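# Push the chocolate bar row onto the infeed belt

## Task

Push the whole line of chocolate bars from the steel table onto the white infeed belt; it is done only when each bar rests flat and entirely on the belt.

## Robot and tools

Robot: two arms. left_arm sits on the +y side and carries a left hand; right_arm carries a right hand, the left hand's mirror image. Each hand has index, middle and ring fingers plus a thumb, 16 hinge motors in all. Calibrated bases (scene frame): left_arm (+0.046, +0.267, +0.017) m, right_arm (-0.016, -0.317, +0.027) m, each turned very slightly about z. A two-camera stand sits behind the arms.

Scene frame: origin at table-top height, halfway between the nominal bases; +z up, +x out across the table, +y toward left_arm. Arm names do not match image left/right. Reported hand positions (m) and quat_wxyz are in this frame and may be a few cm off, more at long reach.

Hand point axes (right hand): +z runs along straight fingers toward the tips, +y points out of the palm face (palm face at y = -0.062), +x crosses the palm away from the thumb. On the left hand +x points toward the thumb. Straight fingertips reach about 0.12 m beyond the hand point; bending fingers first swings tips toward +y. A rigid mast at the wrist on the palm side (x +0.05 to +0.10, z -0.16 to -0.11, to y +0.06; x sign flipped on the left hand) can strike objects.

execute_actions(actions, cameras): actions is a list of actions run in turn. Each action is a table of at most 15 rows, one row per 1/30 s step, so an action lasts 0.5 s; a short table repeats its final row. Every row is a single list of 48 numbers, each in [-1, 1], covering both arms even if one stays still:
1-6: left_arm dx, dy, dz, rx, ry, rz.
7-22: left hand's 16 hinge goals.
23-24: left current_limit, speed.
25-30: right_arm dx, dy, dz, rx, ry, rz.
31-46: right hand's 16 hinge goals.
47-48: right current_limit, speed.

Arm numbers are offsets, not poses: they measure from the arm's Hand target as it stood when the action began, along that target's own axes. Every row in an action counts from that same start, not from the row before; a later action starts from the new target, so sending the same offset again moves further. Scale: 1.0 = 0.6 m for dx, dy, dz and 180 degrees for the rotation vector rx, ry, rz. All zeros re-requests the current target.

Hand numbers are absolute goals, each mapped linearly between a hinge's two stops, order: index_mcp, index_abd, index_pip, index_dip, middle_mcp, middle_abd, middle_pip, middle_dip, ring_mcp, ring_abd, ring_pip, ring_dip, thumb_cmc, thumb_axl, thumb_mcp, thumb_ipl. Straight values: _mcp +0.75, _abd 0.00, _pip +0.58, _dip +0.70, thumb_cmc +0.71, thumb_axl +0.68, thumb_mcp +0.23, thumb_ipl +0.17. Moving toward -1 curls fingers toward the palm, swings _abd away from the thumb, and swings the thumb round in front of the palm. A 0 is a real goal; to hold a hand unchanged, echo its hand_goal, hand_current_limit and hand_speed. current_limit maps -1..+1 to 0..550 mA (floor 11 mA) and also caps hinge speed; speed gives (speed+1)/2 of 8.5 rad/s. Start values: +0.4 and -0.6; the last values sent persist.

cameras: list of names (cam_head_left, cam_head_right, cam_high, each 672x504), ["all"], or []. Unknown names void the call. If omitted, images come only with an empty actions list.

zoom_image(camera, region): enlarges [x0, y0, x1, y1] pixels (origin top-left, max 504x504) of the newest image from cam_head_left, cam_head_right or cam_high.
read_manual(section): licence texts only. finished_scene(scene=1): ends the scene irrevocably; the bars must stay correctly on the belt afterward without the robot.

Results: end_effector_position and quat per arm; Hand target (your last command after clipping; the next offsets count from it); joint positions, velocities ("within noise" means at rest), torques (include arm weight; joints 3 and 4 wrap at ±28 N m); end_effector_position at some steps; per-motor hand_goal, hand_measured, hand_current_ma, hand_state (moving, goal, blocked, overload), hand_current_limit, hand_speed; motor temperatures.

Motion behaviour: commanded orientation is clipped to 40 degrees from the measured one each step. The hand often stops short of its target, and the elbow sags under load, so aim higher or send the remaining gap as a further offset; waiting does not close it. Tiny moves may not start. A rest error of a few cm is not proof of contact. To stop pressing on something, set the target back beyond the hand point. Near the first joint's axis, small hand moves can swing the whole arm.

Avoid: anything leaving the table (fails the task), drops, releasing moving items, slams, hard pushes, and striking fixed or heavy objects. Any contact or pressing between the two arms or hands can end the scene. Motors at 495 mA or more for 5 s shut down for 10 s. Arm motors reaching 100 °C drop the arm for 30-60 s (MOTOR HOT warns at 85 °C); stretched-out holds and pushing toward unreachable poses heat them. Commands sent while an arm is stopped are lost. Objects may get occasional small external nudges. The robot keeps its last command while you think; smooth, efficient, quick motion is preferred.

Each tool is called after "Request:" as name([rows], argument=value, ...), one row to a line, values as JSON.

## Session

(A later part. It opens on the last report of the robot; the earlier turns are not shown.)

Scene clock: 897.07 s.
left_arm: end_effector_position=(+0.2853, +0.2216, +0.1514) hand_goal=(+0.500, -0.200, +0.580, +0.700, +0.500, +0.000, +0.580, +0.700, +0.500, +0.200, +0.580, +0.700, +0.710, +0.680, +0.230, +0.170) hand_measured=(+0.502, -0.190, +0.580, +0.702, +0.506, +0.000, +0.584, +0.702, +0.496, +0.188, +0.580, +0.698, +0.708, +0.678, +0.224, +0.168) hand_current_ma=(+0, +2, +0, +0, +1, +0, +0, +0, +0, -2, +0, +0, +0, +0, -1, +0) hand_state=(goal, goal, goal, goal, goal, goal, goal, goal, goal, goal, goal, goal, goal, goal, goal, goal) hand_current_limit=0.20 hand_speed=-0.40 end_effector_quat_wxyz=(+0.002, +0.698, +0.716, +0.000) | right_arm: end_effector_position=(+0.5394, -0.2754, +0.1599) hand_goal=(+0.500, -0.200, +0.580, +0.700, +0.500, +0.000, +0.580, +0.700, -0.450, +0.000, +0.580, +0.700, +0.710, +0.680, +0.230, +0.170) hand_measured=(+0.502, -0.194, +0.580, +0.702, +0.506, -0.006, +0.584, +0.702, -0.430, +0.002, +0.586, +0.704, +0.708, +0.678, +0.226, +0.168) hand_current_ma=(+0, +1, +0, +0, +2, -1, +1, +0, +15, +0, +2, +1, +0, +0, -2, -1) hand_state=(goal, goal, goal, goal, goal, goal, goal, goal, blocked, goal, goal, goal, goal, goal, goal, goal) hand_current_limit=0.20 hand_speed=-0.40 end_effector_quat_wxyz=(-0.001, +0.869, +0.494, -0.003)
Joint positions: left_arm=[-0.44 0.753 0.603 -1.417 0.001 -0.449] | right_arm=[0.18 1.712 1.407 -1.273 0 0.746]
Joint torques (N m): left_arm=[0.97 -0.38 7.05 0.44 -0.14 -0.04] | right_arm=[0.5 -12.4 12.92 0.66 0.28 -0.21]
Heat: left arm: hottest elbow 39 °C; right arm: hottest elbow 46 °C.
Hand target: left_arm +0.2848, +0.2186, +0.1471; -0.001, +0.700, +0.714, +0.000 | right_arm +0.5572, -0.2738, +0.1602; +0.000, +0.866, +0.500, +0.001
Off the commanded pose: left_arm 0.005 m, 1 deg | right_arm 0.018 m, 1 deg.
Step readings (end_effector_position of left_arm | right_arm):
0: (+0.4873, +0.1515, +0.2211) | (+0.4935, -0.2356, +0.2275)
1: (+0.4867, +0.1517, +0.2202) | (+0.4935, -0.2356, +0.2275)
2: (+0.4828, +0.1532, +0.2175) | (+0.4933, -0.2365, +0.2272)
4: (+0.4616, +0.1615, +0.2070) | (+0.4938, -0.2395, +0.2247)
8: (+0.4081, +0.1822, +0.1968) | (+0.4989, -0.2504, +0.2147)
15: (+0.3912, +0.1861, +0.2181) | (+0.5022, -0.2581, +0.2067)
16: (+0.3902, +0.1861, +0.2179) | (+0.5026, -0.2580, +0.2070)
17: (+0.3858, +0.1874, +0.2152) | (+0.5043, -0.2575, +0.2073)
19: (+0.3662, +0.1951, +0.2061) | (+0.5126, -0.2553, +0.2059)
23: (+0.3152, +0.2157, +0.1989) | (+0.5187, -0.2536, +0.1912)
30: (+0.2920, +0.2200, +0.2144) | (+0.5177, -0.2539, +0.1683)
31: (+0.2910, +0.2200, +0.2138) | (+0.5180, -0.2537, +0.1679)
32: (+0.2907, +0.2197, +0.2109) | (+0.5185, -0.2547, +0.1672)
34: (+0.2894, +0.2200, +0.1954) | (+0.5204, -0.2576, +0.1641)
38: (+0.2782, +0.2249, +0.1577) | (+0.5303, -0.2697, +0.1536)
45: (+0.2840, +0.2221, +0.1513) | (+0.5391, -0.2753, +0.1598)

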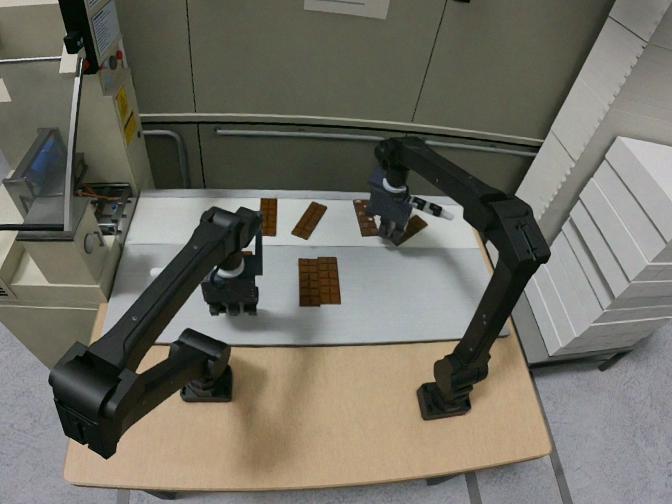

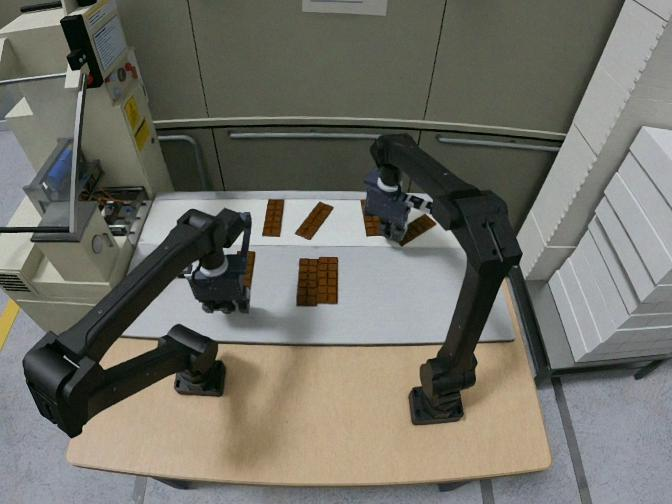

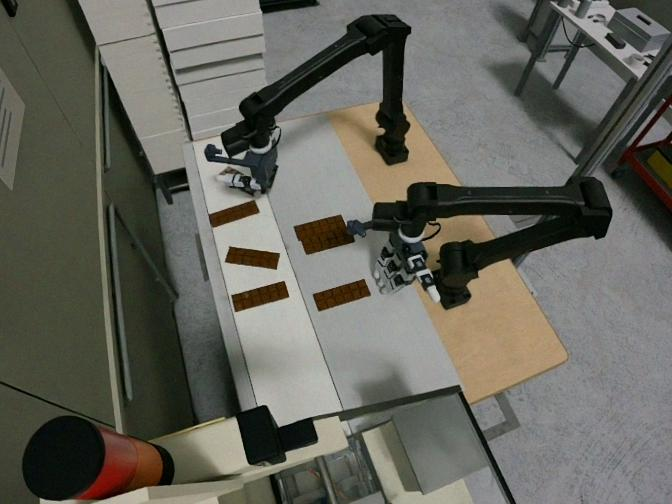

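Request:
execute_actions([
  [[0,0.07,0,0,0,0,0.5,-0.2,0.58,0.7,0.5,0,0.58,0.7,0.5,0.2,0.58,0.7,0.71,0.68,0.23,0.17,0.2,-0.4,0,0.055,-0.004,0,0,0,0.5,-0.2,0.58,0.7,0.5,0,0.58,0.7,-0.45,0,0.58,0.7,0.71,0.68,0.23,0.17,0.2,-0.4]],
  [[0,0.08,-0.001,0,0,0,0.5,-0.2,0.58,0.7,0.5,0,0.58,0.7,0.5,0.2,0.58,0.7,0.71,0.68,0.23,0.17,0.2,-0.4,0,-0.06,-0.08,0,0,0,0.5,-0.2,0.58,0.7,0.5,0,0.58,0.7,-0.45,0,0.58,0.7,0.71,0.68,0.23,0.17,0.2,-0.4]],
], cameras=["all"])

Request:
zoom_image(camera="cam_high", region=[190, 140, 410, 310])

Request:
zoom_image(camera="cam_head_left", region=[220, 170, 440, 310])

Scene clock: 940.10 s.
left_arm: end_effector_position=(+0.3435, +0.2208, +0.1424) hand_goal=(+0.500, -0.200, +0.580, +0.700, +0.500, +0.000, +0.580, +0.700, +0.500, +0.200, +0.580, +0.700, +0.710, +0.680, +0.230, +0.170) hand_measured=(+0.504, -0.194, +0.580, +0.702, +0.612, -0.002, +0.676, +0.750, +0.508, +0.204, +0.584, +0.700, +0.710, +0.678, +0.224, +0.168) hand_current_ma=(+0, +0, +0, +0, +223, +0, +148, +45, +1, +0, +0, +0, +0, +0, -1, +0) hand_state=(goal, goal, goal, goal, blocked, goal, blocked, blocked, goal, goal, goal, goal, goal, goal, goal, goal) hand_current_limit=0.20 hand_speed=-0.40 end_effector_quat_wxyz=(-0.028, +0.705, +0.709, -0.021) | right_arm: end_effector_position=(+0.5435, -0.2755, +0.1927) hand_goal=(+0.500, -0.200, +0.580, +0.700, +0.500, +0.000, +0.580, +0.700, -0.450, +0.000, +0.580, +0.700, +0.710, +0.680, +0.230, +0.170) hand_measured=(+0.502, -0.196, +0.582, +0.702, +0.504, -0.008, +0.582, +0.702, -0.430, +0.002, +0.586, +0.704, +0.708, +0.678, +0.226, +0.168) hand_current_ma=(+0, +1, +0, +0, +1, -2, +0, +0, +15, +0, +2, +1, +0, +0, -2, -1) hand_state=(goal, goal, goal, goal, goal, goal, goal, goal, blocked, goal, goal, goal, goal, goal, goal, goal) hand_current_limit=0.20 hand_speed=-0.40 end_effector_quat_wxyz=(-0.005, +0.863, +0.505, -0.016)
Joint positions: left_arm=[-0.323 1.002 0.715 -1.354 0.01 -0.311] | right_arm=[0.175 1.711 1.498 -1.39 0 0.717]
Joint torques (N m): left_arm=[3.96 -1.32 9.13 2.93 -0.51 0.12] | right_arm=[1.08 -15.97 12.89 0.36 0.26 0.11]
Motor temperatures (°C): left_arm=[35 35 38 29 30 29] | right_arm=[36 34 49 27 30 28]
Heat: left arm: hottest elbow 38 °C; right arm: hottest elbow 49 °C.
Hand target: left_arm +0.3748, +0.2202, +0.1476; -0.001, +0.701, +0.714, +0.000 | right_arm +0.5545, -0.2723, +0.2107; +0.001, +0.866, +0.500, +0.001
Off the commanded pose: left_arm 0.032 m, 4 deg | right_arm 0.021 m, 2 deg.
Step readings (end_effector_position of left_arm | right_arm):
0: (+0.2853, +0.2216, +0.1514) | (+0.5394, -0.2754, +0.1599)
1: (+0.2854, +0.2216, +0.1513) | (+0.5396, -0.2753, +0.1600)
2: (+0.2866, +0.2210, +0.1502) | (+0.5405, -0.2763, +0.1603)
4: (+0.2917, +0.2203, +0.1459) | (+0.5471, -0.2771, +0.1607)
8: (+0.3055, +0.2213, +0.1413) | (+0.5641, -0.2840, +0.1616)
15: (+0.3100, +0.2209, +0.1423) | (+0.5697, -0.2900, +0.1616)
16: (+0.3102, +0.2209, +0.1423) | (+0.5695, -0.2900, +0.1618)
17: (+0.3115, +0.2210, +0.1418) | (+0.5677, -0.2904, +0.1614)
19: (+0.3184, +0.2215, +0.1425) | (+0.5612, -0.2895, +0.1616)
23: (+0.3367, +0.2222, +0.1429) | (+0.5503, -0.2833, +0.1712)
30: (+0.3429, +0.2211, +0.1425) | (+0.5443, -0.2752, +0.1924)

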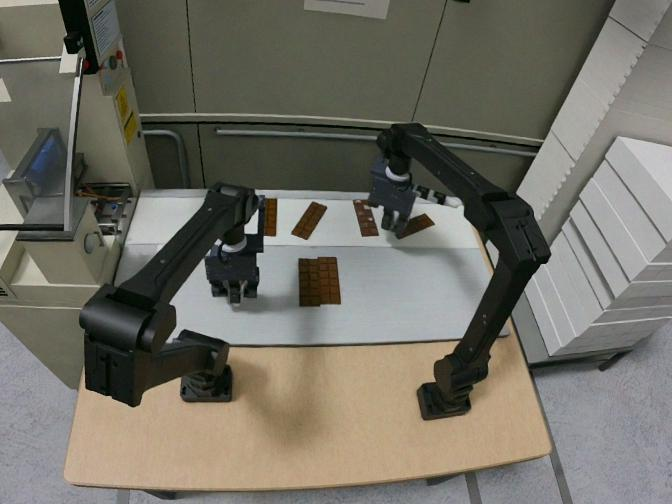

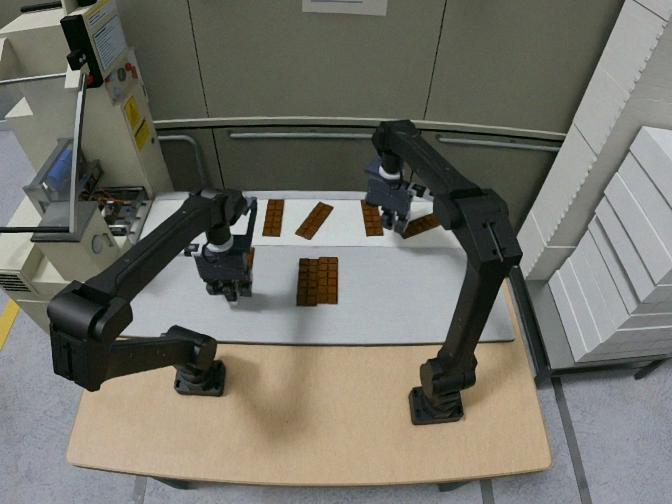

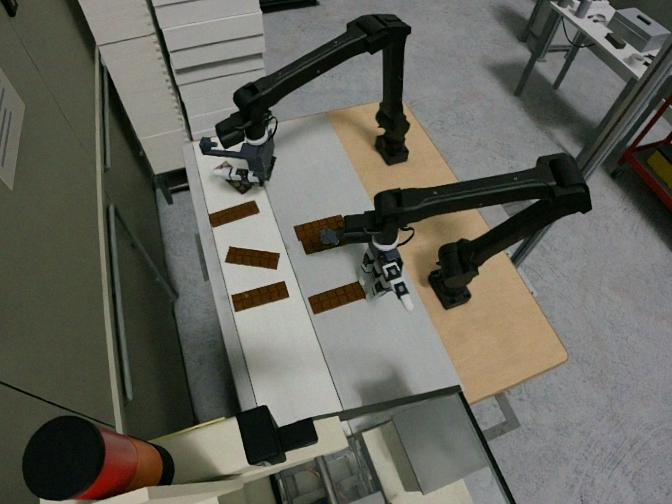

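Scaled by 2.291 from the camera's 672x504 image, which has a finer 960x720 frame.

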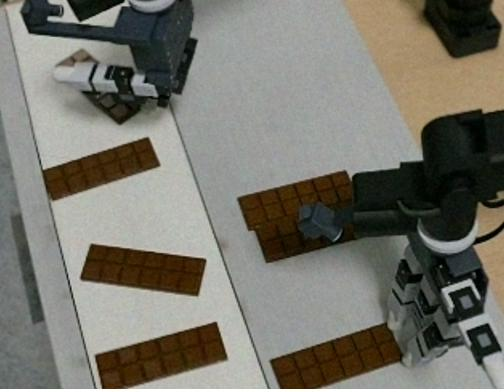

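Scaled by 2.291 from the camera's 672x504 image, which has a finer 960x720 frame.

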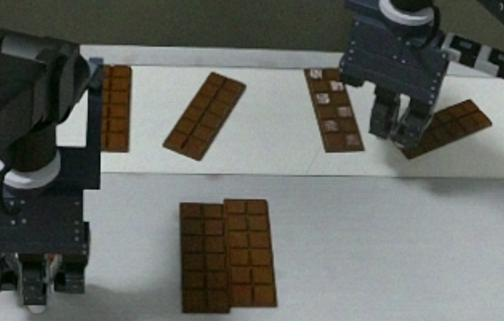

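Request:
execute_actions([
  [[0,-0.02,-0.008,0,0,0,0.5,-0.2,0.58,0.7,0.5,0,0.58,0.7,0.5,0.2,0.58,0.7,0.71,0.68,0.23,0.17,0.2,-0.4,0.191,0.06,0,0,0,-0.1667,0.5,-0.2,0.58,0.7,0.5,0,0.58,0.7,-0.45,0,0.58,0.7,0.71,0.68,0.23,0.17,0.2,-0.4]],
  [[0,0.08,0,0,0,0,0.5,-0.2,0.58,0.7,0.5,0,0.58,0.7,0.5,0.2,0.58,0.7,0.71,0.68,0.23,0.17,0.2,-0.4,0,0,0.05,0,0,0,0.5,-0.2,0.58,0.7,0.5,0,0.58,0.7,-0.45,0,0.58,0.7,0.71,0.68,0.23,0.17,0.2,-0.4]],
], cameras=["all"])

Request:
zoom_image(camera="cam_high", region=[190, 140, 410, 310])

Request:
zoom_image(camera="cam_head_left", region=[220, 170, 440, 310])

Scene clock: 959.63 s.
left_arm: end_effector_position=(+0.3796, +0.2214, +0.1435) hand_goal=(+0.500, -0.200, +0.580, +0.700, +0.500, +0.000, +0.580, +0.700, +0.500, +0.200, +0.580, +0.700, +0.710, +0.680, +0.230, +0.170) hand_measured=(+0.502, -0.196, +0.580, +0.702, +0.612, +0.004, +0.676, +0.750, +0.506, +0.202, +0.584, +0.700, +0.710, +0.678, +0.224, +0.168) hand_current_ma=(+0, +0, +0, +0, +223, +0, +148, +45, +1, +0, +0, +0, +0, +0, -1, +0) hand_state=(goal, goal, goal, goal, blocked, goal, blocked, blocked, goal, goal, goal, goal, goal, goal, goal, goal) hand_current_limit=0.20 hand_speed=-0.40 end_effector_quat_wxyz=(-0.027, +0.703, +0.710, -0.019) | right_arm: end_effector_position=(+0.6311, -0.1925, +0.1819) hand_goal=(+0.500, -0.200, +0.580, +0.700, +0.500, +0.000, +0.580, +0.700, -0.450, +0.000, +0.580, +0.700, +0.710, +0.680, +0.230, +0.170) hand_measured=(+0.502, -0.196, +0.582, +0.702, +0.504, -0.008, +0.582, +0.702, -0.430, +0.002, +0.586, +0.704, +0.710, +0.678, +0.226, +0.168) hand_current_ma=(+0, +1, +0, +0, +1, -2, +0, +0, +15, +0, +2, +1, +0, +0, -2, -1) hand_state=(goal, goal, goal, goal, goal, goal, goal, goal, blocked, goal, goal, goal, goal, goal, goal, goal) hand_current_limit=0.20 hand_speed=-0.40 end_effector_quat_wxyz=(-0.001, +0.710, +0.704, -0.007)
Joint positions: left_arm=[-0.282 1.106 0.785 -1.317 0.006 -0.275] | right_arm=[0.229 1.899 1.732 -1.417 0.005 0.267]
Joint torques (N m): left_arm=[3.66 -3.19 9.83 2.25 -0.35 0.11] | right_arm=[0.67 -17.08 11.55 0.99 0.01 -0.19]
Heat: left arm: hottest elbow 38 °C; right arm: hottest elbow 50 °C.
Hand target: left_arm +0.4108, +0.2210, +0.1523; -0.001, +0.700, +0.714, +0.000 | right_arm +0.6431, -0.1910, +0.1809; +0.001, +0.707, +0.707, +0.001
Off the commanded pose: left_arm 0.032 m, 4 deg | right_arm 0.012 m, 1 deg.
Step readings (end_effector_position of left_arm | right_arm):
0: (+0.3435, +0.2207, +0.1424) | (+0.5435, -0.2755, +0.1927)
1: (+0.3435, +0.2207, +0.1424) | (+0.5437, -0.2754, +0.1928)
2: (+0.3435, +0.2207, +0.1424) | (+0.5464, -0.2734, +0.1941)
4: (+0.3435, +0.2207, +0.1428) | (+0.5600, -0.2625, +0.1991)
8: (+0.3446, +0.2206, +0.1436) | (+0.5974, -0.2210, +0.2103)
15: (+0.3448, +0.2206, +0.1436) | (+0.6217, -0.1920, +0.2037)
16: (+0.3448, +0.2206, +0.1436) | (+0.6229, -0.1921, +0.2018)
17: (+0.3452, +0.2207, +0.1434) | (+0.6241, -0.1925, +0.1990)
19: (+0.3501, +0.2210, +0.1433) | (+0.6252, -0.1929, +0.1942)
23: (+0.3708, +0.2222, +0.1435) | (+0.6293, -0.1937, +0.1856)
30: (+0.3794, +0.2217, +0.1435) | (+0.6309, -0.1927, +0.1819)

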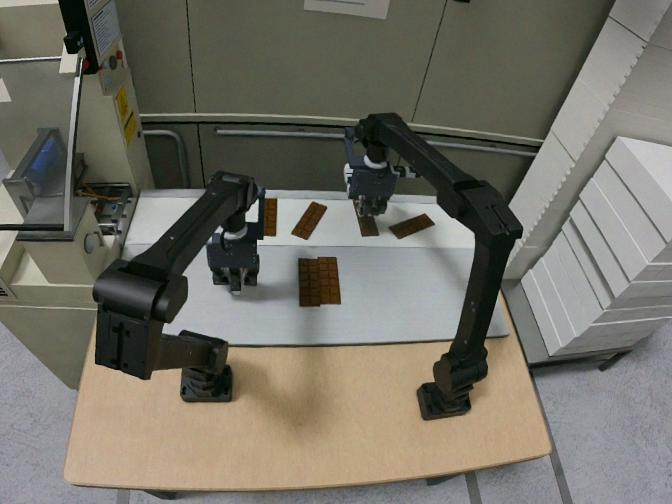

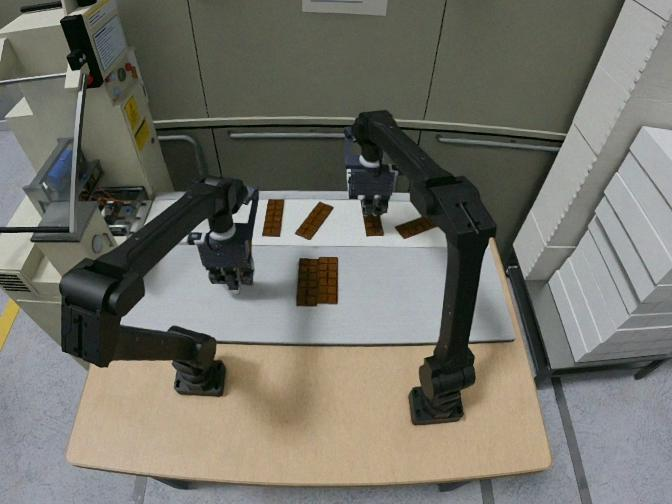

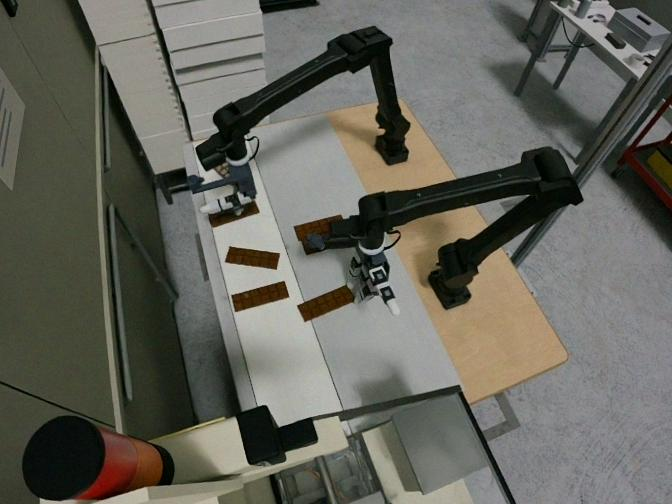

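Scaled by 2.291 from the camera's 672x504 image, which has a finer 960x720 frame.

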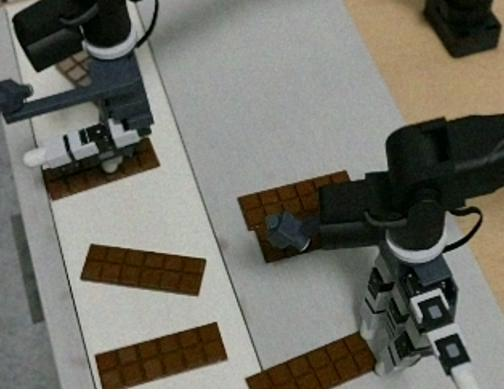

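Scaled by 2.291 from the camera's 672x504 image, which has a finer 960x720 frame.

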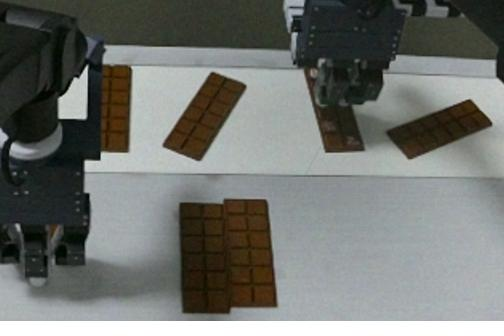

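Request:
execute_actions([
  [[0,0.075,-0.004,0,0,0,0.5,-0.2,0.58,0.7,0.5,0,0.58,0.7,0.5,0.2,0.58,0.7,0.71,0.68,0.23,0.17,0.2,-0.4,0,0,0.0265,0,0,0,0.5,-0.2,0.58,0.7,0.5,0,0.58,0.7,-0.45,0,0.58,0.7,0.71,0.68,0.23,0.17,0.2,-0.4]],
  [[0,0.075,0,0,0,0,0.5,-0.2,0.58,0.7,0.5,0,0.58,0.7,0.5,0.2,0.58,0.7,0.71,0.68,0.23,0.17,0.2,-0.4,0,-0.08,0.005,0,0,0,0.5,-0.2,0.58,0.7,0.5,0,0.58,0.7,-0.45,0,0.58,0.7,0.71,0.68,0.23,0.17,0.2,-0.4]],
], cameras=["all"])

Request:
zoom_image(camera="cam_high", region=[190, 140, 410, 310])

Request:
zoom_image(camera="cam_head_left", region=[220, 170, 440, 310])

Scene clock: 975.30 s.
left_arm: end_effector_position=(+0.4713, +0.2209, +0.1459) hand_goal=(+0.500, -0.200, +0.580, +0.700, +0.500, +0.000, +0.580, +0.700, +0.500, +0.200, +0.580, +0.700, +0.710, +0.680, +0.230, +0.170) hand_measured=(+0.500, -0.196, +0.580, +0.702, +0.602, +0.006, +0.664, +0.744, +0.506, +0.196, +0.584, +0.700, +0.710, +0.678, +0.224, +0.168) hand_current_ma=(+0, +0, +0, +0, +191, +0, +117, +35, +1, +0, +0, +0, +0, +0, -1, +0) hand_state=(goal, goal, goal, goal, blocked, goal, blocked, blocked, goal, goal, goal, goal, goal, goal, goal, goal) hand_current_limit=0.20 hand_speed=-0.40 end_effector_quat_wxyz=(-0.022, +0.703, +0.711, -0.016) | right_arm: end_effector_position=(+0.5990, -0.1947, +0.1655) hand_goal=(+0.500, -0.200, +0.580, +0.700, +0.500, +0.000, +0.580, +0.700, -0.450, +0.000, +0.580, +0.700, +0.710, +0.680, +0.230, +0.170) hand_measured=(+0.502, -0.196, +0.578, +0.700, +0.482, -0.006, +0.566, +0.692, -0.432, +0.002, +0.586, +0.704, +0.710, +0.678, +0.226, +0.168) hand_current_ma=(+0, +1, +0, +0, -13, -1, -7, -3, +13, +0, +2, +1, +0, +0, -2, -1) hand_state=(goal, goal, goal, goal, goal, goal, goal, goal, goal, goal, goal, goal, goal, goal, goal, goal) hand_current_limit=0.20 hand_speed=-0.40 end_effector_quat_wxyz=(+0.001, +0.707, +0.708, +0.000)
Joint positions: left_arm=[-0.217 1.347 0.988 -1.266 0.003 -0.211] | right_arm=[0.238 1.815 1.562 -1.317 0.002 0.266]
Joint torques (N m): left_arm=[3.49 -6.59 10.36 1.44 -0.21 0.12] | right_arm=[2.08 -17.03 7.66 1.16 0.12 0]
Heat: left arm: hottest elbow 39 °C; right arm: hottest elbow 49 °C.
Hand target: left_arm +0.5007, +0.2226, +0.1545; -0.001, +0.701, +0.714, +0.000 | right_arm +0.5951, -0.1910, +0.1620; +0.001, +0.707, +0.707, +0.001
Off the commanded pose: left_arm 0.031 m, 3 deg | right_arm 0.006 m, 0 deg.
Step readings (end_effector_position of left_arm | right_arm):
0: (+0.3796, +0.2214, +0.1434) | (+0.6311, -0.1925, +0.1819)
1: (+0.3799, +0.2214, +0.1436) | (+0.6312, -0.1924, +0.1819)
2: (+0.3813, +0.2214, +0.1437) | (+0.6318, -0.1923, +0.1821)
4: (+0.3910, +0.2216, +0.1439) | (+0.6347, -0.1915, +0.1830)
8: (+0.4163, +0.2225, +0.1445) | (+0.6388, -0.1903, +0.1841)
15: (+0.4247, +0.2218, +0.1446) | (+0.6400, -0.1900, +0.1830)
16: (+0.4252, +0.2217, +0.1448) | (+0.6397, -0.1901, +0.1824)
17: (+0.4267, +0.2216, +0.1449) | (+0.6387, -0.1904, +0.1803)
19: (+0.4366, +0.2214, +0.1449) | (+0.6287, -0.1929, +0.1712)
23: (+0.4624, +0.2216, +0.1457) | (+0.6059, -0.1956, +0.1650)
30: (+0.4712, +0.2211, +0.1461) | (+0.5991, -0.1947, +0.1655)

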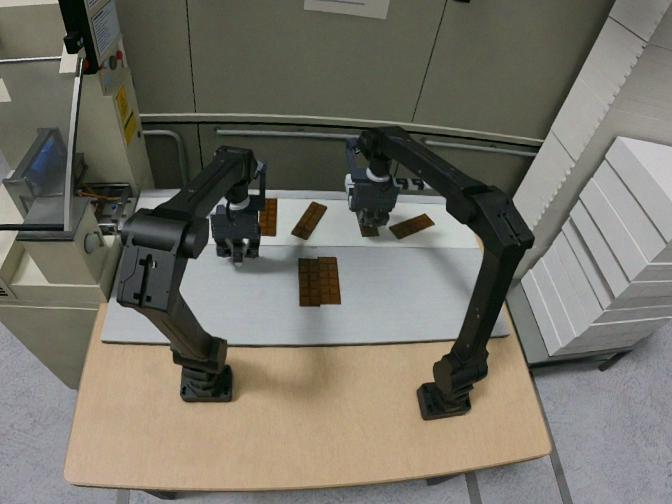

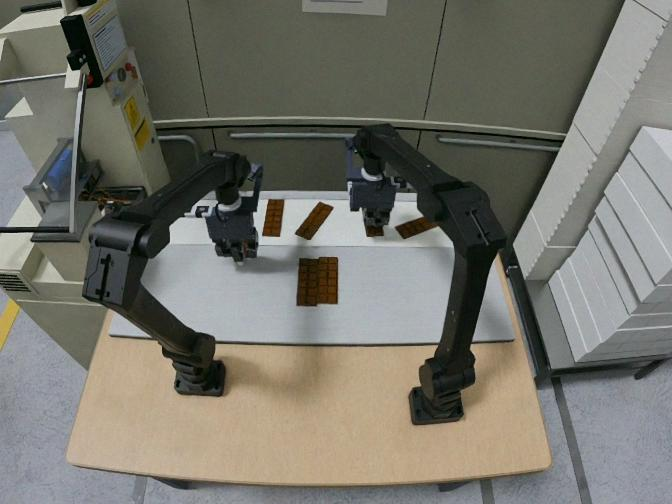

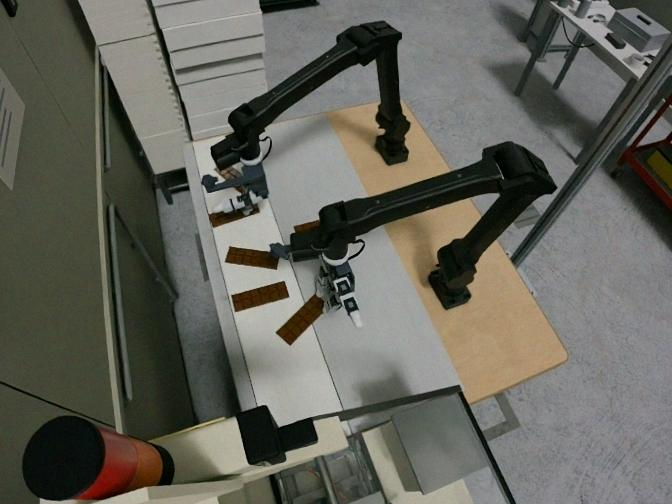

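Scaled by 2.291 from the camera's 672x504 image, which has a finer 960x720 frame.

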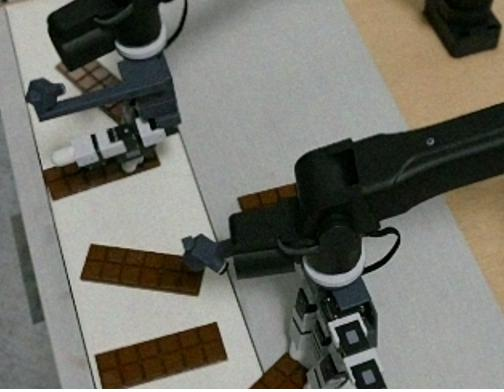

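Scaled by 2.291 from the camera's 672x504 image, which has a finer 960x720 frame.

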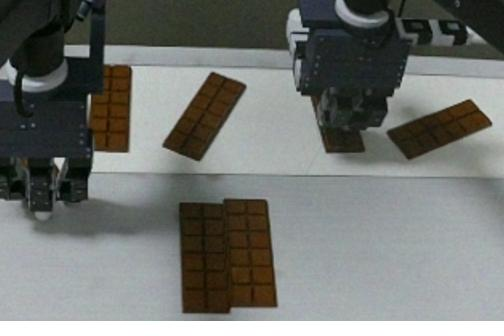

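Request:
execute_actions([
  [[0.03,-0.1,-0.04,0,0,0,0.5,-0.2,0.58,0.7,0.5,0,0.58,0.7,0.5,0.2,0.58,0.7,0.71,0.68,0.23,0.17,0.2,-0.4,0,0.02,0.03,0,0,0,0.5,-0.2,0.58,0.7,0.5,0,0.58,0.7,-0.45,0,0.58,0.7,0.71,0.68,0.23,0.17,0.2,-0.4]],
  [[0,0,0,0,0,0,0.5,-0.2,0.58,0.7,0.5,0,0.58,0.7,0.5,0.2,0.58,0.7,0.71,0.68,0.23,0.17,0.2,-0.4,0,-0.08,0,0,0,0,0.5,-0.2,0.58,0.7,0.5,0,0.58,0.7,-0.45,0,0.58,0.7,0.71,0.68,0.23,0.17,0.2,-0.4]],
], cameras=["all"])

Request:
zoom_image(camera="cam_high", region=[190, 150, 410, 350])

Request:
zoom_image(camera="cam_head_left", region=[220, 170, 440, 310])

Scene clock: 991.03 s.
left_arm: end_effector_position=(+0.4445, +0.2331, +0.1851) hand_goal=(+0.500, -0.200, +0.580, +0.700, +0.500, +0.000, +0.580, +0.700, +0.500, +0.200, +0.580, +0.700, +0.710, +0.680, +0.230, +0.170) hand_measured=(+0.496, -0.188, +0.578, +0.702, +0.524, +0.002, +0.594, +0.706, +0.498, +0.190, +0.580, +0.700, +0.710, +0.678, +0.224, +0.168) hand_current_ma=(+0, +2, +0, +0, +11, +0, +4, +1, +0, -1, +0, +0, +0, +0, -1, +0) hand_state=(goal, goal, goal, goal, blocked, goal, goal, goal, goal, goal, goal, goal, goal, goal, goal, goal) hand_current_limit=0.20 hand_speed=-0.40 end_effector_quat_wxyz=(+0.008, +0.703, +0.711, +0.006) | right_arm: end_effector_position=(+0.5706, -0.1937, +0.1634) hand_goal=(+0.500, -0.200, +0.580, +0.700, +0.500, +0.000, +0.580, +0.700, -0.450, +0.000, +0.580, +0.700, +0.710, +0.680, +0.230, +0.170) hand_measured=(+0.486, -0.190, +0.572, +0.696, +0.466, -0.002, +0.558, +0.690, -0.432, +0.002, +0.586, +0.704, +0.710, +0.678, +0.226, +0.168) hand_current_ma=(-8, +3, -3, -1, -36, +0, -16, -5, +13, +0, +2, +1, +0, +0, -2, -1) hand_state=(goal, goal, goal, goal, blocked, goal, blocked, goal, goal, goal, goal, goal, goal, goal, goal, goal) hand_current_limit=0.20 hand_speed=-0.40 end_effector_quat_wxyz=(+0.012, +0.706, +0.708, +0.017)
Joint positions: left_arm=[-0.198 1.19 0.944 -1.305 0 -0.193] | right_arm=[0.255 1.726 1.425 -1.228 0.004 0.281]
Joint torques (N m): left_arm=[3.43 -7 6.8 -0.27 -0.1 0.12] | right_arm=[2.2 -14.15 6.83 0.92 0.05 0.08]
Heat: left arm: hottest elbow 41 °C; right arm: hottest elbow 46 °C.
Hand target: left_arm +0.4405, +0.2396, +0.1787; -0.001, +0.700, +0.714, +0.000 | right_arm +0.5592, -0.1909, +0.1439; +0.001, +0.707, +0.707, +0.001
Off the commanded pose: left_arm 0.010 m, 1 deg | right_arm 0.023 m, 2 deg.
Step readings (end_effector_position of left_arm | right_arm):
0: (+0.4713, +0.2209, +0.1459) | (+0.5988, -0.1948, +0.1653)
1: (+0.4714, +0.2210, +0.1461) | (+0.5989, -0.1947, +0.1653)
2: (+0.4713, +0.2212, +0.1471) | (+0.5994, -0.1946, +0.1655)
4: (+0.4688, +0.2229, +0.1519) | (+0.6008, -0.1942, +0.1659)
8: (+0.4541, +0.2300, +0.1707) | (+0.6023, -0.1938, +0.1664)
15: (+0.4462, +0.2330, +0.1868) | (+0.6026, -0.1937, +0.1665)
16: (+0.4459, +0.2330, +0.1864) | (+0.6027, -0.1937, +0.1665)
17: (+0.4453, +0.2331, +0.1859) | (+0.6016, -0.1940, +0.1663)
19: (+0.4448, +0.2331, +0.1854) | (+0.5945, -0.1952, +0.1654)
23: (+0.4445, +0.2331, +0.1851) | (+0.5768, -0.1950, +0.1634)
30: (+0.4445, +0.2331, +0.1851) | (+0.5707, -0.1936, +0.1633)

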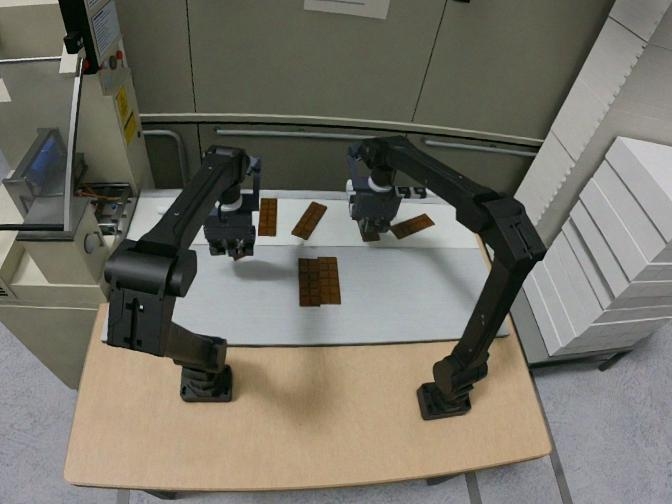

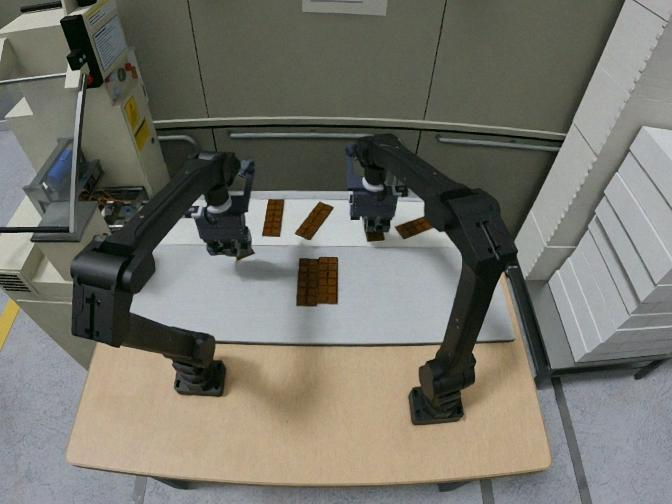

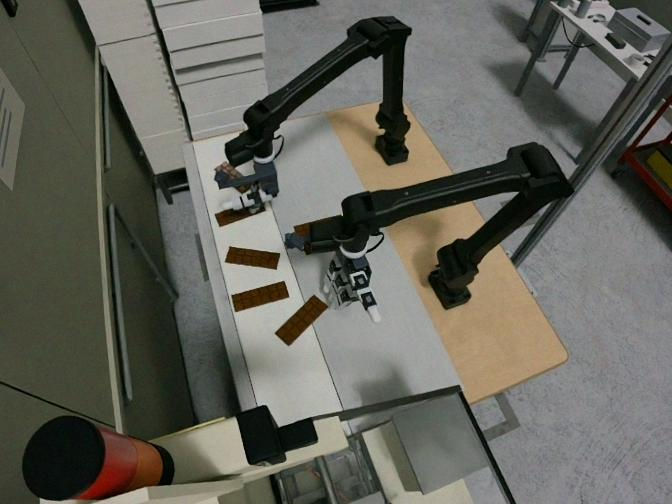

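Scaled by 2.291 from the camera's 672x504 image, which has a finer 960x720 frame.

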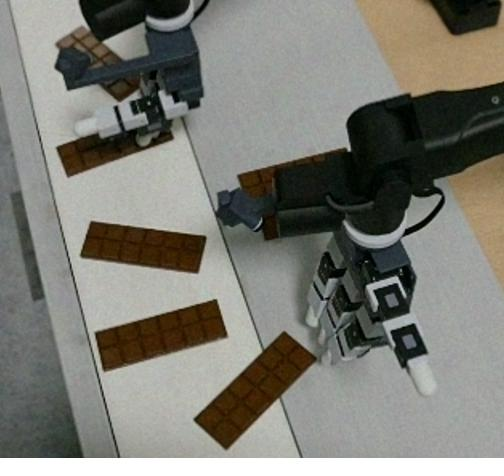

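Scaled by 2.291 from the camera's 672x504 image, which has a finer 960x720 frame.

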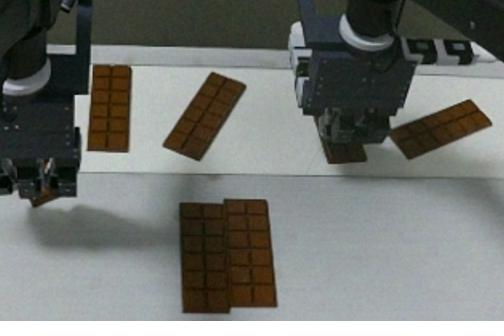

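Request:
execute_actions([
  [[-0.0227,-0.014,0.01,0,0,-0.15,0.5,-0.2,0.58,0.7,0.5,0,0.58,0.7,0.5,0.2,0.58,0.7,0.71,0.68,0.23,0.17,0.2,-0.4,0,-0.02,-0.09,0,0,0,0.5,-0.06,0.58,0.7,0.5,0,0.58,0.7,-0.45,0,0.58,0.7,0.71,0.68,0.23,0.17,0.2,-0.4]],
  [[0,0,0.038,0,0,0,0.5,-0.2,0.58,0.7,0.5,0,0.58,0.7,0.5,0.2,0.58,0.7,0.71,0.68,0.23,0.17,0.2,-0.4,0.1375,-0.22,0,0,0,0,0.5,-0.06,0.58,0.7,-0.45,0,0.58,0.7,0.5,0.06,0.58,0.7,0.71,0.68,0.23,0.17,0.2,-0.4]],
  [[0,0.07,0,0,0,0,0.5,-0.2,0.58,0.7,0.5,0,0.58,0.7,0.5,0.2,0.58,0.7,0.71,0.68,0.23,0.17,0.2,-0.4,0.1375,-0.24,0,0,0,0,0.5,-0.06,0.58,0.7,-0.45,0,0.58,0.7,0.5,0.06,0.58,0.7,0.71,0.68,0.23,0.17,0.2,-0.4]],
], cameras=["all"])

Request:
zoom_image(camera="cam_high", region=[190, 150, 410, 350])

Request:
zoom_image(camera="cam_head_left", region=[200, 180, 420, 320])

Scene clock: 1027.77 s.
left_arm: end_effector_position=(+0.4518, +0.2430, +0.1456) hand_goal=(+0.500, -0.200, +0.580, +0.700, +0.500, +0.000, +0.580, +0.700, +0.500, +0.200, +0.580, +0.700, +0.710, +0.680, +0.230, +0.170) hand_measured=(+0.498, -0.186, +0.580, +0.702, +0.514, +0.002, +0.590, +0.704, +0.500, +0.192, +0.580, +0.698, +0.708, +0.678, +0.224, +0.168) hand_current_ma=(+0, +3, +0, +0, +4, +0, +2, +0, +0, -1, +0, +0, +0, +0, -1, +0) hand_state=(goal, goal, goal, goal, goal, goal, goal, goal, goal, goal, goal, goal, goal, goal, goal, goal) hand_current_limit=0.20 hand_speed=-0.40 end_effector_quat_wxyz=(-0.009, +0.517, +0.856, -0.004) | right_arm: end_effector_position=(+0.2702, -0.0286, +0.1944) hand_goal=(+0.500, -0.060, +0.580, +0.700, -0.450, +0.000, +0.580, +0.700, +0.500, +0.060, +0.580, +0.700, +0.710, +0.680, +0.230, +0.170) hand_measured=(+0.502, -0.062, +0.578, +0.698, -0.434, +0.000, +0.580, +0.698, +0.502, +0.058, +0.582, +0.704, +0.708, +0.678, +0.226, +0.168) hand_current_ma=(+0, +0, +0, +0, +9, +0, +0, +0, +0, +0, +0, +1, +0, +0, -2, -1) hand_state=(goal, goal, goal, goal, goal, goal, goal, goal, goal, goal, goal, goal, goal, goal, goal, goal) hand_current_limit=0.20 hand_speed=-0.40 end_effector_quat_wxyz=(-0.002, +0.702, +0.712, -0.006)
Joint positions: left_arm=[-0.256 1.336 0.969 -1.222 0.002 -0.723] | right_arm=[0.964 1.345 1.083 -1.32 -0.005 0.98]
Joint torques (N m): left_arm=[3.37 -6.71 9.72 0.32 -0.22 0.13] | right_arm=[1.44 -9.93 9.58 0.98 0.38 0.09]
Motor temperatures (°C): left_arm=[34 35 39 29 30 29] | right_arm=[35 35 44 27 29 28]
Heat: left arm: hottest elbow 39 °C; right arm: hottest elbow 44 °C.
Hand target: left_arm +0.4693, +0.2456, +0.1499; -0.001, +0.514, +0.858, +0.000 | right_arm +0.2709, -0.0262, +0.1973; +0.001, +0.707, +0.707, +0.000
Off the commanded pose: left_arm 0.018 m, 1 deg | right_arm 0.004 m, 1 deg.
Step readings (end_effector_position of left_arm | right_arm):
0: (+0.4445, +0.2331, +0.1851) | (+0.5705, -0.1937, +0.1633)
1: (+0.4444, +0.2332, +0.1851) | (+0.5704, -0.1938, +0.1635)
2: (+0.4434, +0.2339, +0.1848) | (+0.5692, -0.1941, +0.1639)
4: (+0.4399, +0.2340, +0.1833) | (+0.5617, -0.1947, +0.1651)
8: (+0.4315, +0.2245, +0.1763) | (+0.5473, -0.1958, +0.1716)
15: (+0.4246, +0.2279, +0.1653) | (+0.5416, -0.1963, +0.1821)
16: (+0.4240, +0.2290, +0.1647) | (+0.5412, -0.1954, +0.1825)
17: (+0.4245, +0.2298, +0.1643) | (+0.5374, -0.1932, +0.1814)
19: (+0.4280, +0.2299, +0.1633) | (+0.5141, -0.1829, +0.1782)
23: (+0.4340, +0.2292, +0.1601) | (+0.4484, -0.1337, +0.1789)
30: (+0.4346, +0.2298, +0.1575) | (+0.4160, -0.0978, +0.2017)
31: (+0.4344, +0.2299, +0.1574) | (+0.4154, -0.0990, +0.2021)
32: (+0.4347, +0.2300, +0.1564) | (+0.4116, -0.0997, +0.2008)
34: (+0.4364, +0.2316, +0.1518) | (+0.3858, -0.0910, +0.1940)
38: (+0.4447, +0.2386, +0.1466) | (+0.3098, -0.0440, +0.1852)
45: (+0.4516, +0.2432, +0.1456) | (+0.2702, -0.0208, +0.1936)

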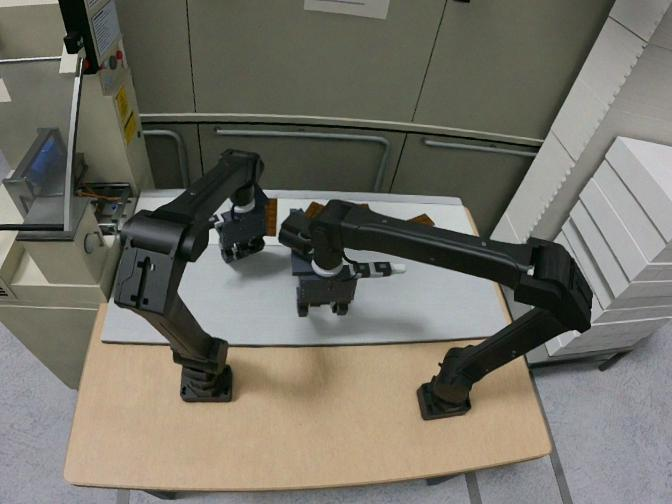

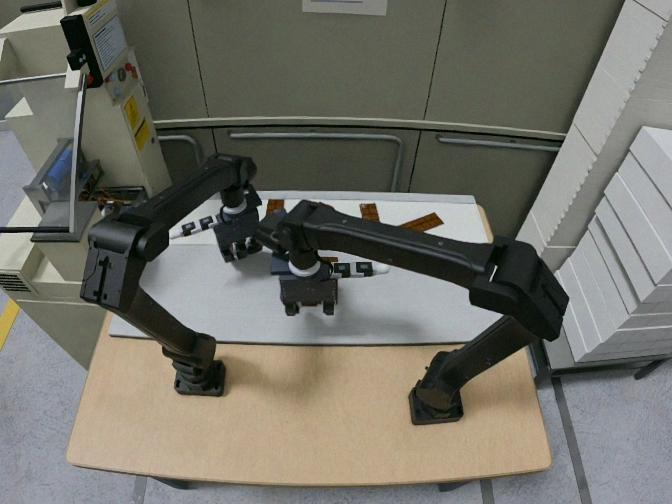

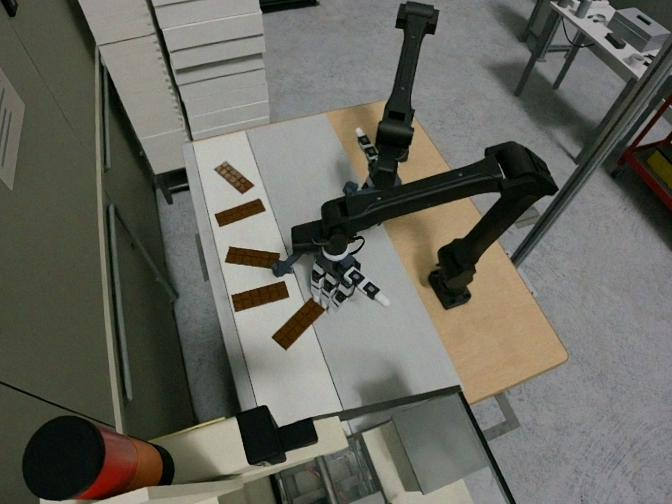

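Scaled by 2.291 from the camera's 672x504 image, which has a finer 960x720 frame.

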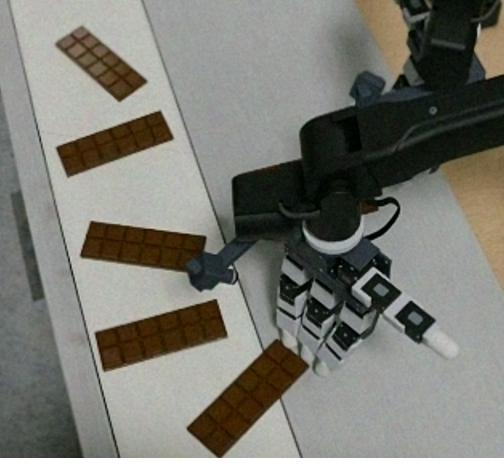

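Scaled by 2.291 from the camera's 672x504 image, which has a finer 960x720 frame.

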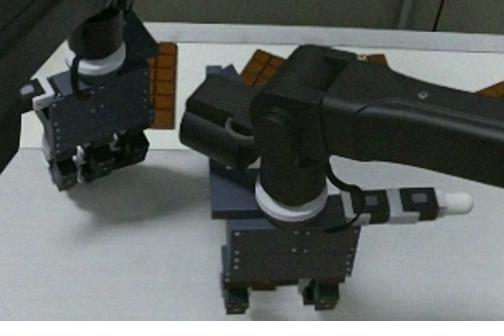

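Request:
execute_actions([
  [[0,0.07,-0.001,0,0,0,0.5,-0.2,0.58,0.7,0.5,0,0.58,0.7,0.5,0.2,0.58,0.7,0.71,0.68,0.23,0.17,0.2,-0.4,0.006,0,0.073,0,0,0,0.5,-0.06,0.58,0.7,-0.45,0,0.58,0.7,0.5,0.06,0.58,0.7,0.71,0.68,0.23,0.17,0.2,-0.4]],
  [[0,0.065,-0.001,0,0,0,0.5,-0.2,0.58,0.7,0.5,0,0.58,0.7,0.5,0.2,0.58,0.7,0.71,0.68,0.23,0.17,0.2,-0.4,0,0.06,0,0,0,0,0.5,-0.06,0.58,0.7,-0.45,0,0.58,0.7,0.5,0.06,0.58,0.7,0.71,0.68,0.23,0.17,0.2,-0.4]],
  [[0,0,0,0,0,0,0.5,-0.2,0.58,0.7,0.5,0,0.58,0.7,0.5,0.2,0.58,0.7,0.71,0.68,0.23,0.17,0.2,-0.4,0,0.06,0,0,0,0,0.5,-0.06,0.58,0.7,-0.45,0,0.58,0.7,0.5,0.06,0.58,0.7,0.71,0.68,0.23,0.17,0.2,-0.4]],
], cameras=["all"])

Request:
zoom_image(camera="cam_high", region=[190, 150, 410, 350])

Request:
zoom_image(camera="cam_head_left", region=[200, 180, 420, 320])

Scene clock: 1045.57 s.
left_arm: end_effector_position=(+0.5244, +0.2791, +0.1465) hand_goal=(+0.500, -0.200, +0.580, +0.700, +0.500, +0.000, +0.580, +0.700, +0.500, +0.200, +0.580, +0.700, +0.710, +0.680, +0.230, +0.170) hand_measured=(+0.498, -0.186, +0.580, +0.702, +0.512, +0.002, +0.588, +0.704, +0.498, +0.192, +0.578, +0.698, +0.708, +0.678, +0.224, +0.168) hand_current_ma=(+0, +3, +0, +0, +3, +0, +2, +0, +0, -1, +0, +0, +0, +0, -1, +0) hand_state=(goal, goal, goal, goal, goal, goal, goal, goal, goal, goal, goal, goal, goal, goal, goal, goal) hand_current_limit=0.20 hand_speed=-0.40 end_effector_quat_wxyz=(-0.005, +0.516, +0.857, -0.003) | right_arm: end_effector_position=(+0.3271, -0.0306, +0.1557) hand_goal=(+0.500, -0.060, +0.580, +0.700, -0.450, +0.000, +0.580, +0.700, +0.500, +0.060, +0.580, +0.700, +0.710, +0.680, +0.230, +0.170) hand_measured=(+0.504, -0.060, +0.582, +0.698, -0.434, +0.000, +0.580, +0.698, +0.548, +0.080, +0.614, +0.720, +0.710, +0.678, +0.226, +0.168) hand_current_ma=(+1, +0, +0, +0, +9, +0, +0, +0, +63, +10, +32, +12, +0, +0, -2, -1) hand_state=(goal, goal, goal, goal, goal, goal, goal, goal, blocked, goal, blocked, goal, goal, goal, goal, goal) hand_current_limit=0.20 hand_speed=-0.40 end_effector_quat_wxyz=(-0.004, +0.707, +0.707, +0.000)
Joint positions: left_arm=[-0.131 1.5 1.138 -1.221 0.001 -0.6] | right_arm=[0.843 1.457 1.089 -1.203 -0.008 0.872]
Joint torques (N m): left_arm=[3.37 -9.52 10.19 -0.23 -0.17 0.13] | right_arm=[0.44 -8.06 12.05 0.92 0.62 -0.21]
Heat: left arm: hottest elbow 39 °C; right arm: hottest elbow 44 °C.
Hand target: left_arm +0.5408, +0.2836, +0.1510; -0.001, +0.514, +0.857, +0.000 | right_arm +0.3430, -0.0226, +0.1536; +0.001, +0.707, +0.707, +0.000
Off the commanded pose: left_arm 0.018 m, 1 deg | right_arm 0.018 m, 1 deg.
Step readings (end_effector_position of left_arm | right_arm):
0: (+0.4518, +0.2430, +0.1456) | (+0.2702, -0.0286, +0.1944)
1: (+0.4521, +0.2430, +0.1458) | (+0.2703, -0.0285, +0.1944)
2: (+0.4534, +0.2434, +0.1458) | (+0.2711, -0.0275, +0.1935)
4: (+0.4613, +0.2470, +0.1460) | (+0.2732, -0.0243, +0.1889)
8: (+0.4811, +0.2596, +0.1462) | (+0.2721, -0.0252, +0.1714)
15: (+0.4888, +0.2635, +0.1460) | (+0.2726, -0.0242, +0.1600)
16: (+0.4891, +0.2636, +0.1462) | (+0.2727, -0.0240, +0.1601)
17: (+0.4904, +0.2646, +0.1463) | (+0.2736, -0.0244, +0.1597)
19: (+0.4981, +0.2663, +0.1464) | (+0.2767, -0.0265, +0.1574)
23: (+0.5172, +0.2755, +0.1462) | (+0.2885, -0.0313, +0.1540)
30: (+0.5243, +0.2792, +0.1466) | (+0.2944, -0.0326, +0.1532)
31: (+0.5244, +0.2791, +0.1466) | (+0.2947, -0.0324, +0.1532)
32: (+0.5244, +0.2791, +0.1466) | (+0.2959, -0.0319, +0.1533)
34: (+0.5244, +0.2791, +0.1465) | (+0.3020, -0.0308, +0.1544)
38: (+0.5244, +0.2791, +0.1465) | (+0.3198, -0.0314, +0.1557)
45: (+0.5244, +0.2791, +0.1465) | (+0.3271, -0.0308, +0.1557)

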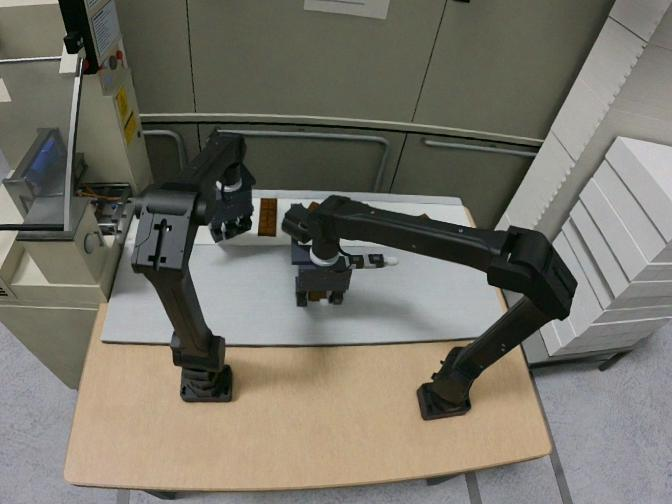

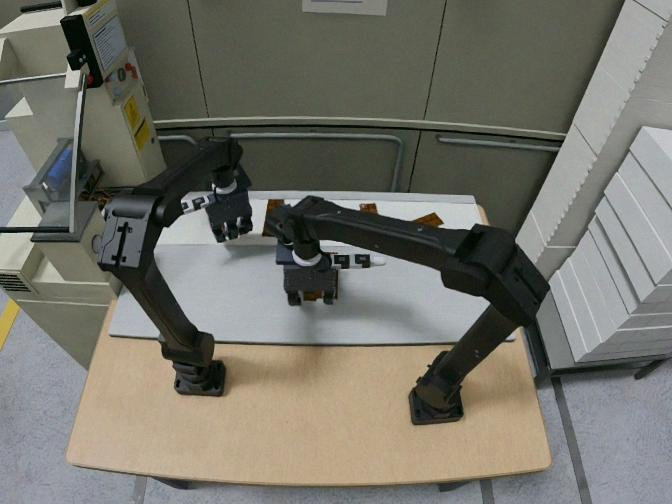

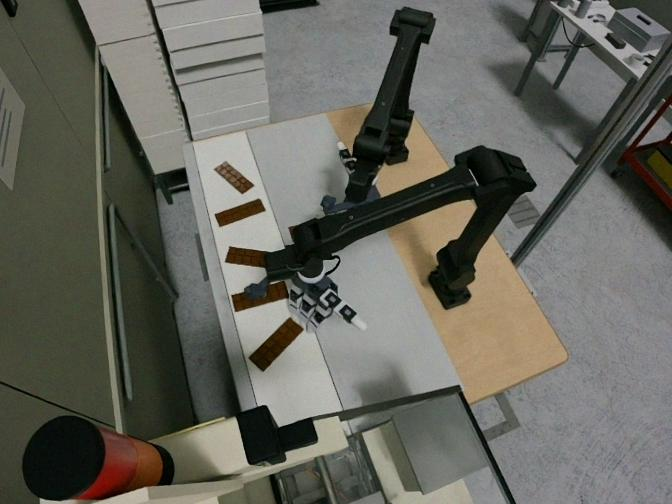

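Scaled by 2.291 from the camera's 672x504 image, which has a finer 960x720 frame.

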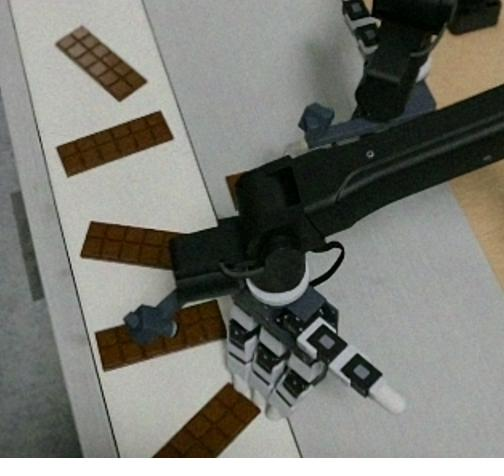

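Scaled by 2.291 from the camera's 672x504 image, which has a finer 960x720 frame.

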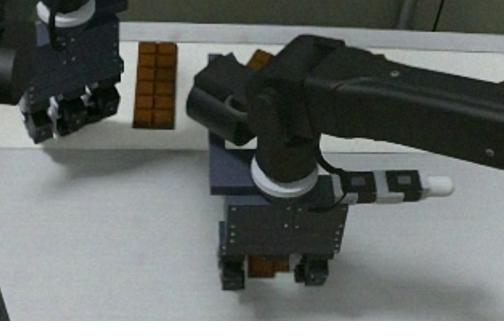

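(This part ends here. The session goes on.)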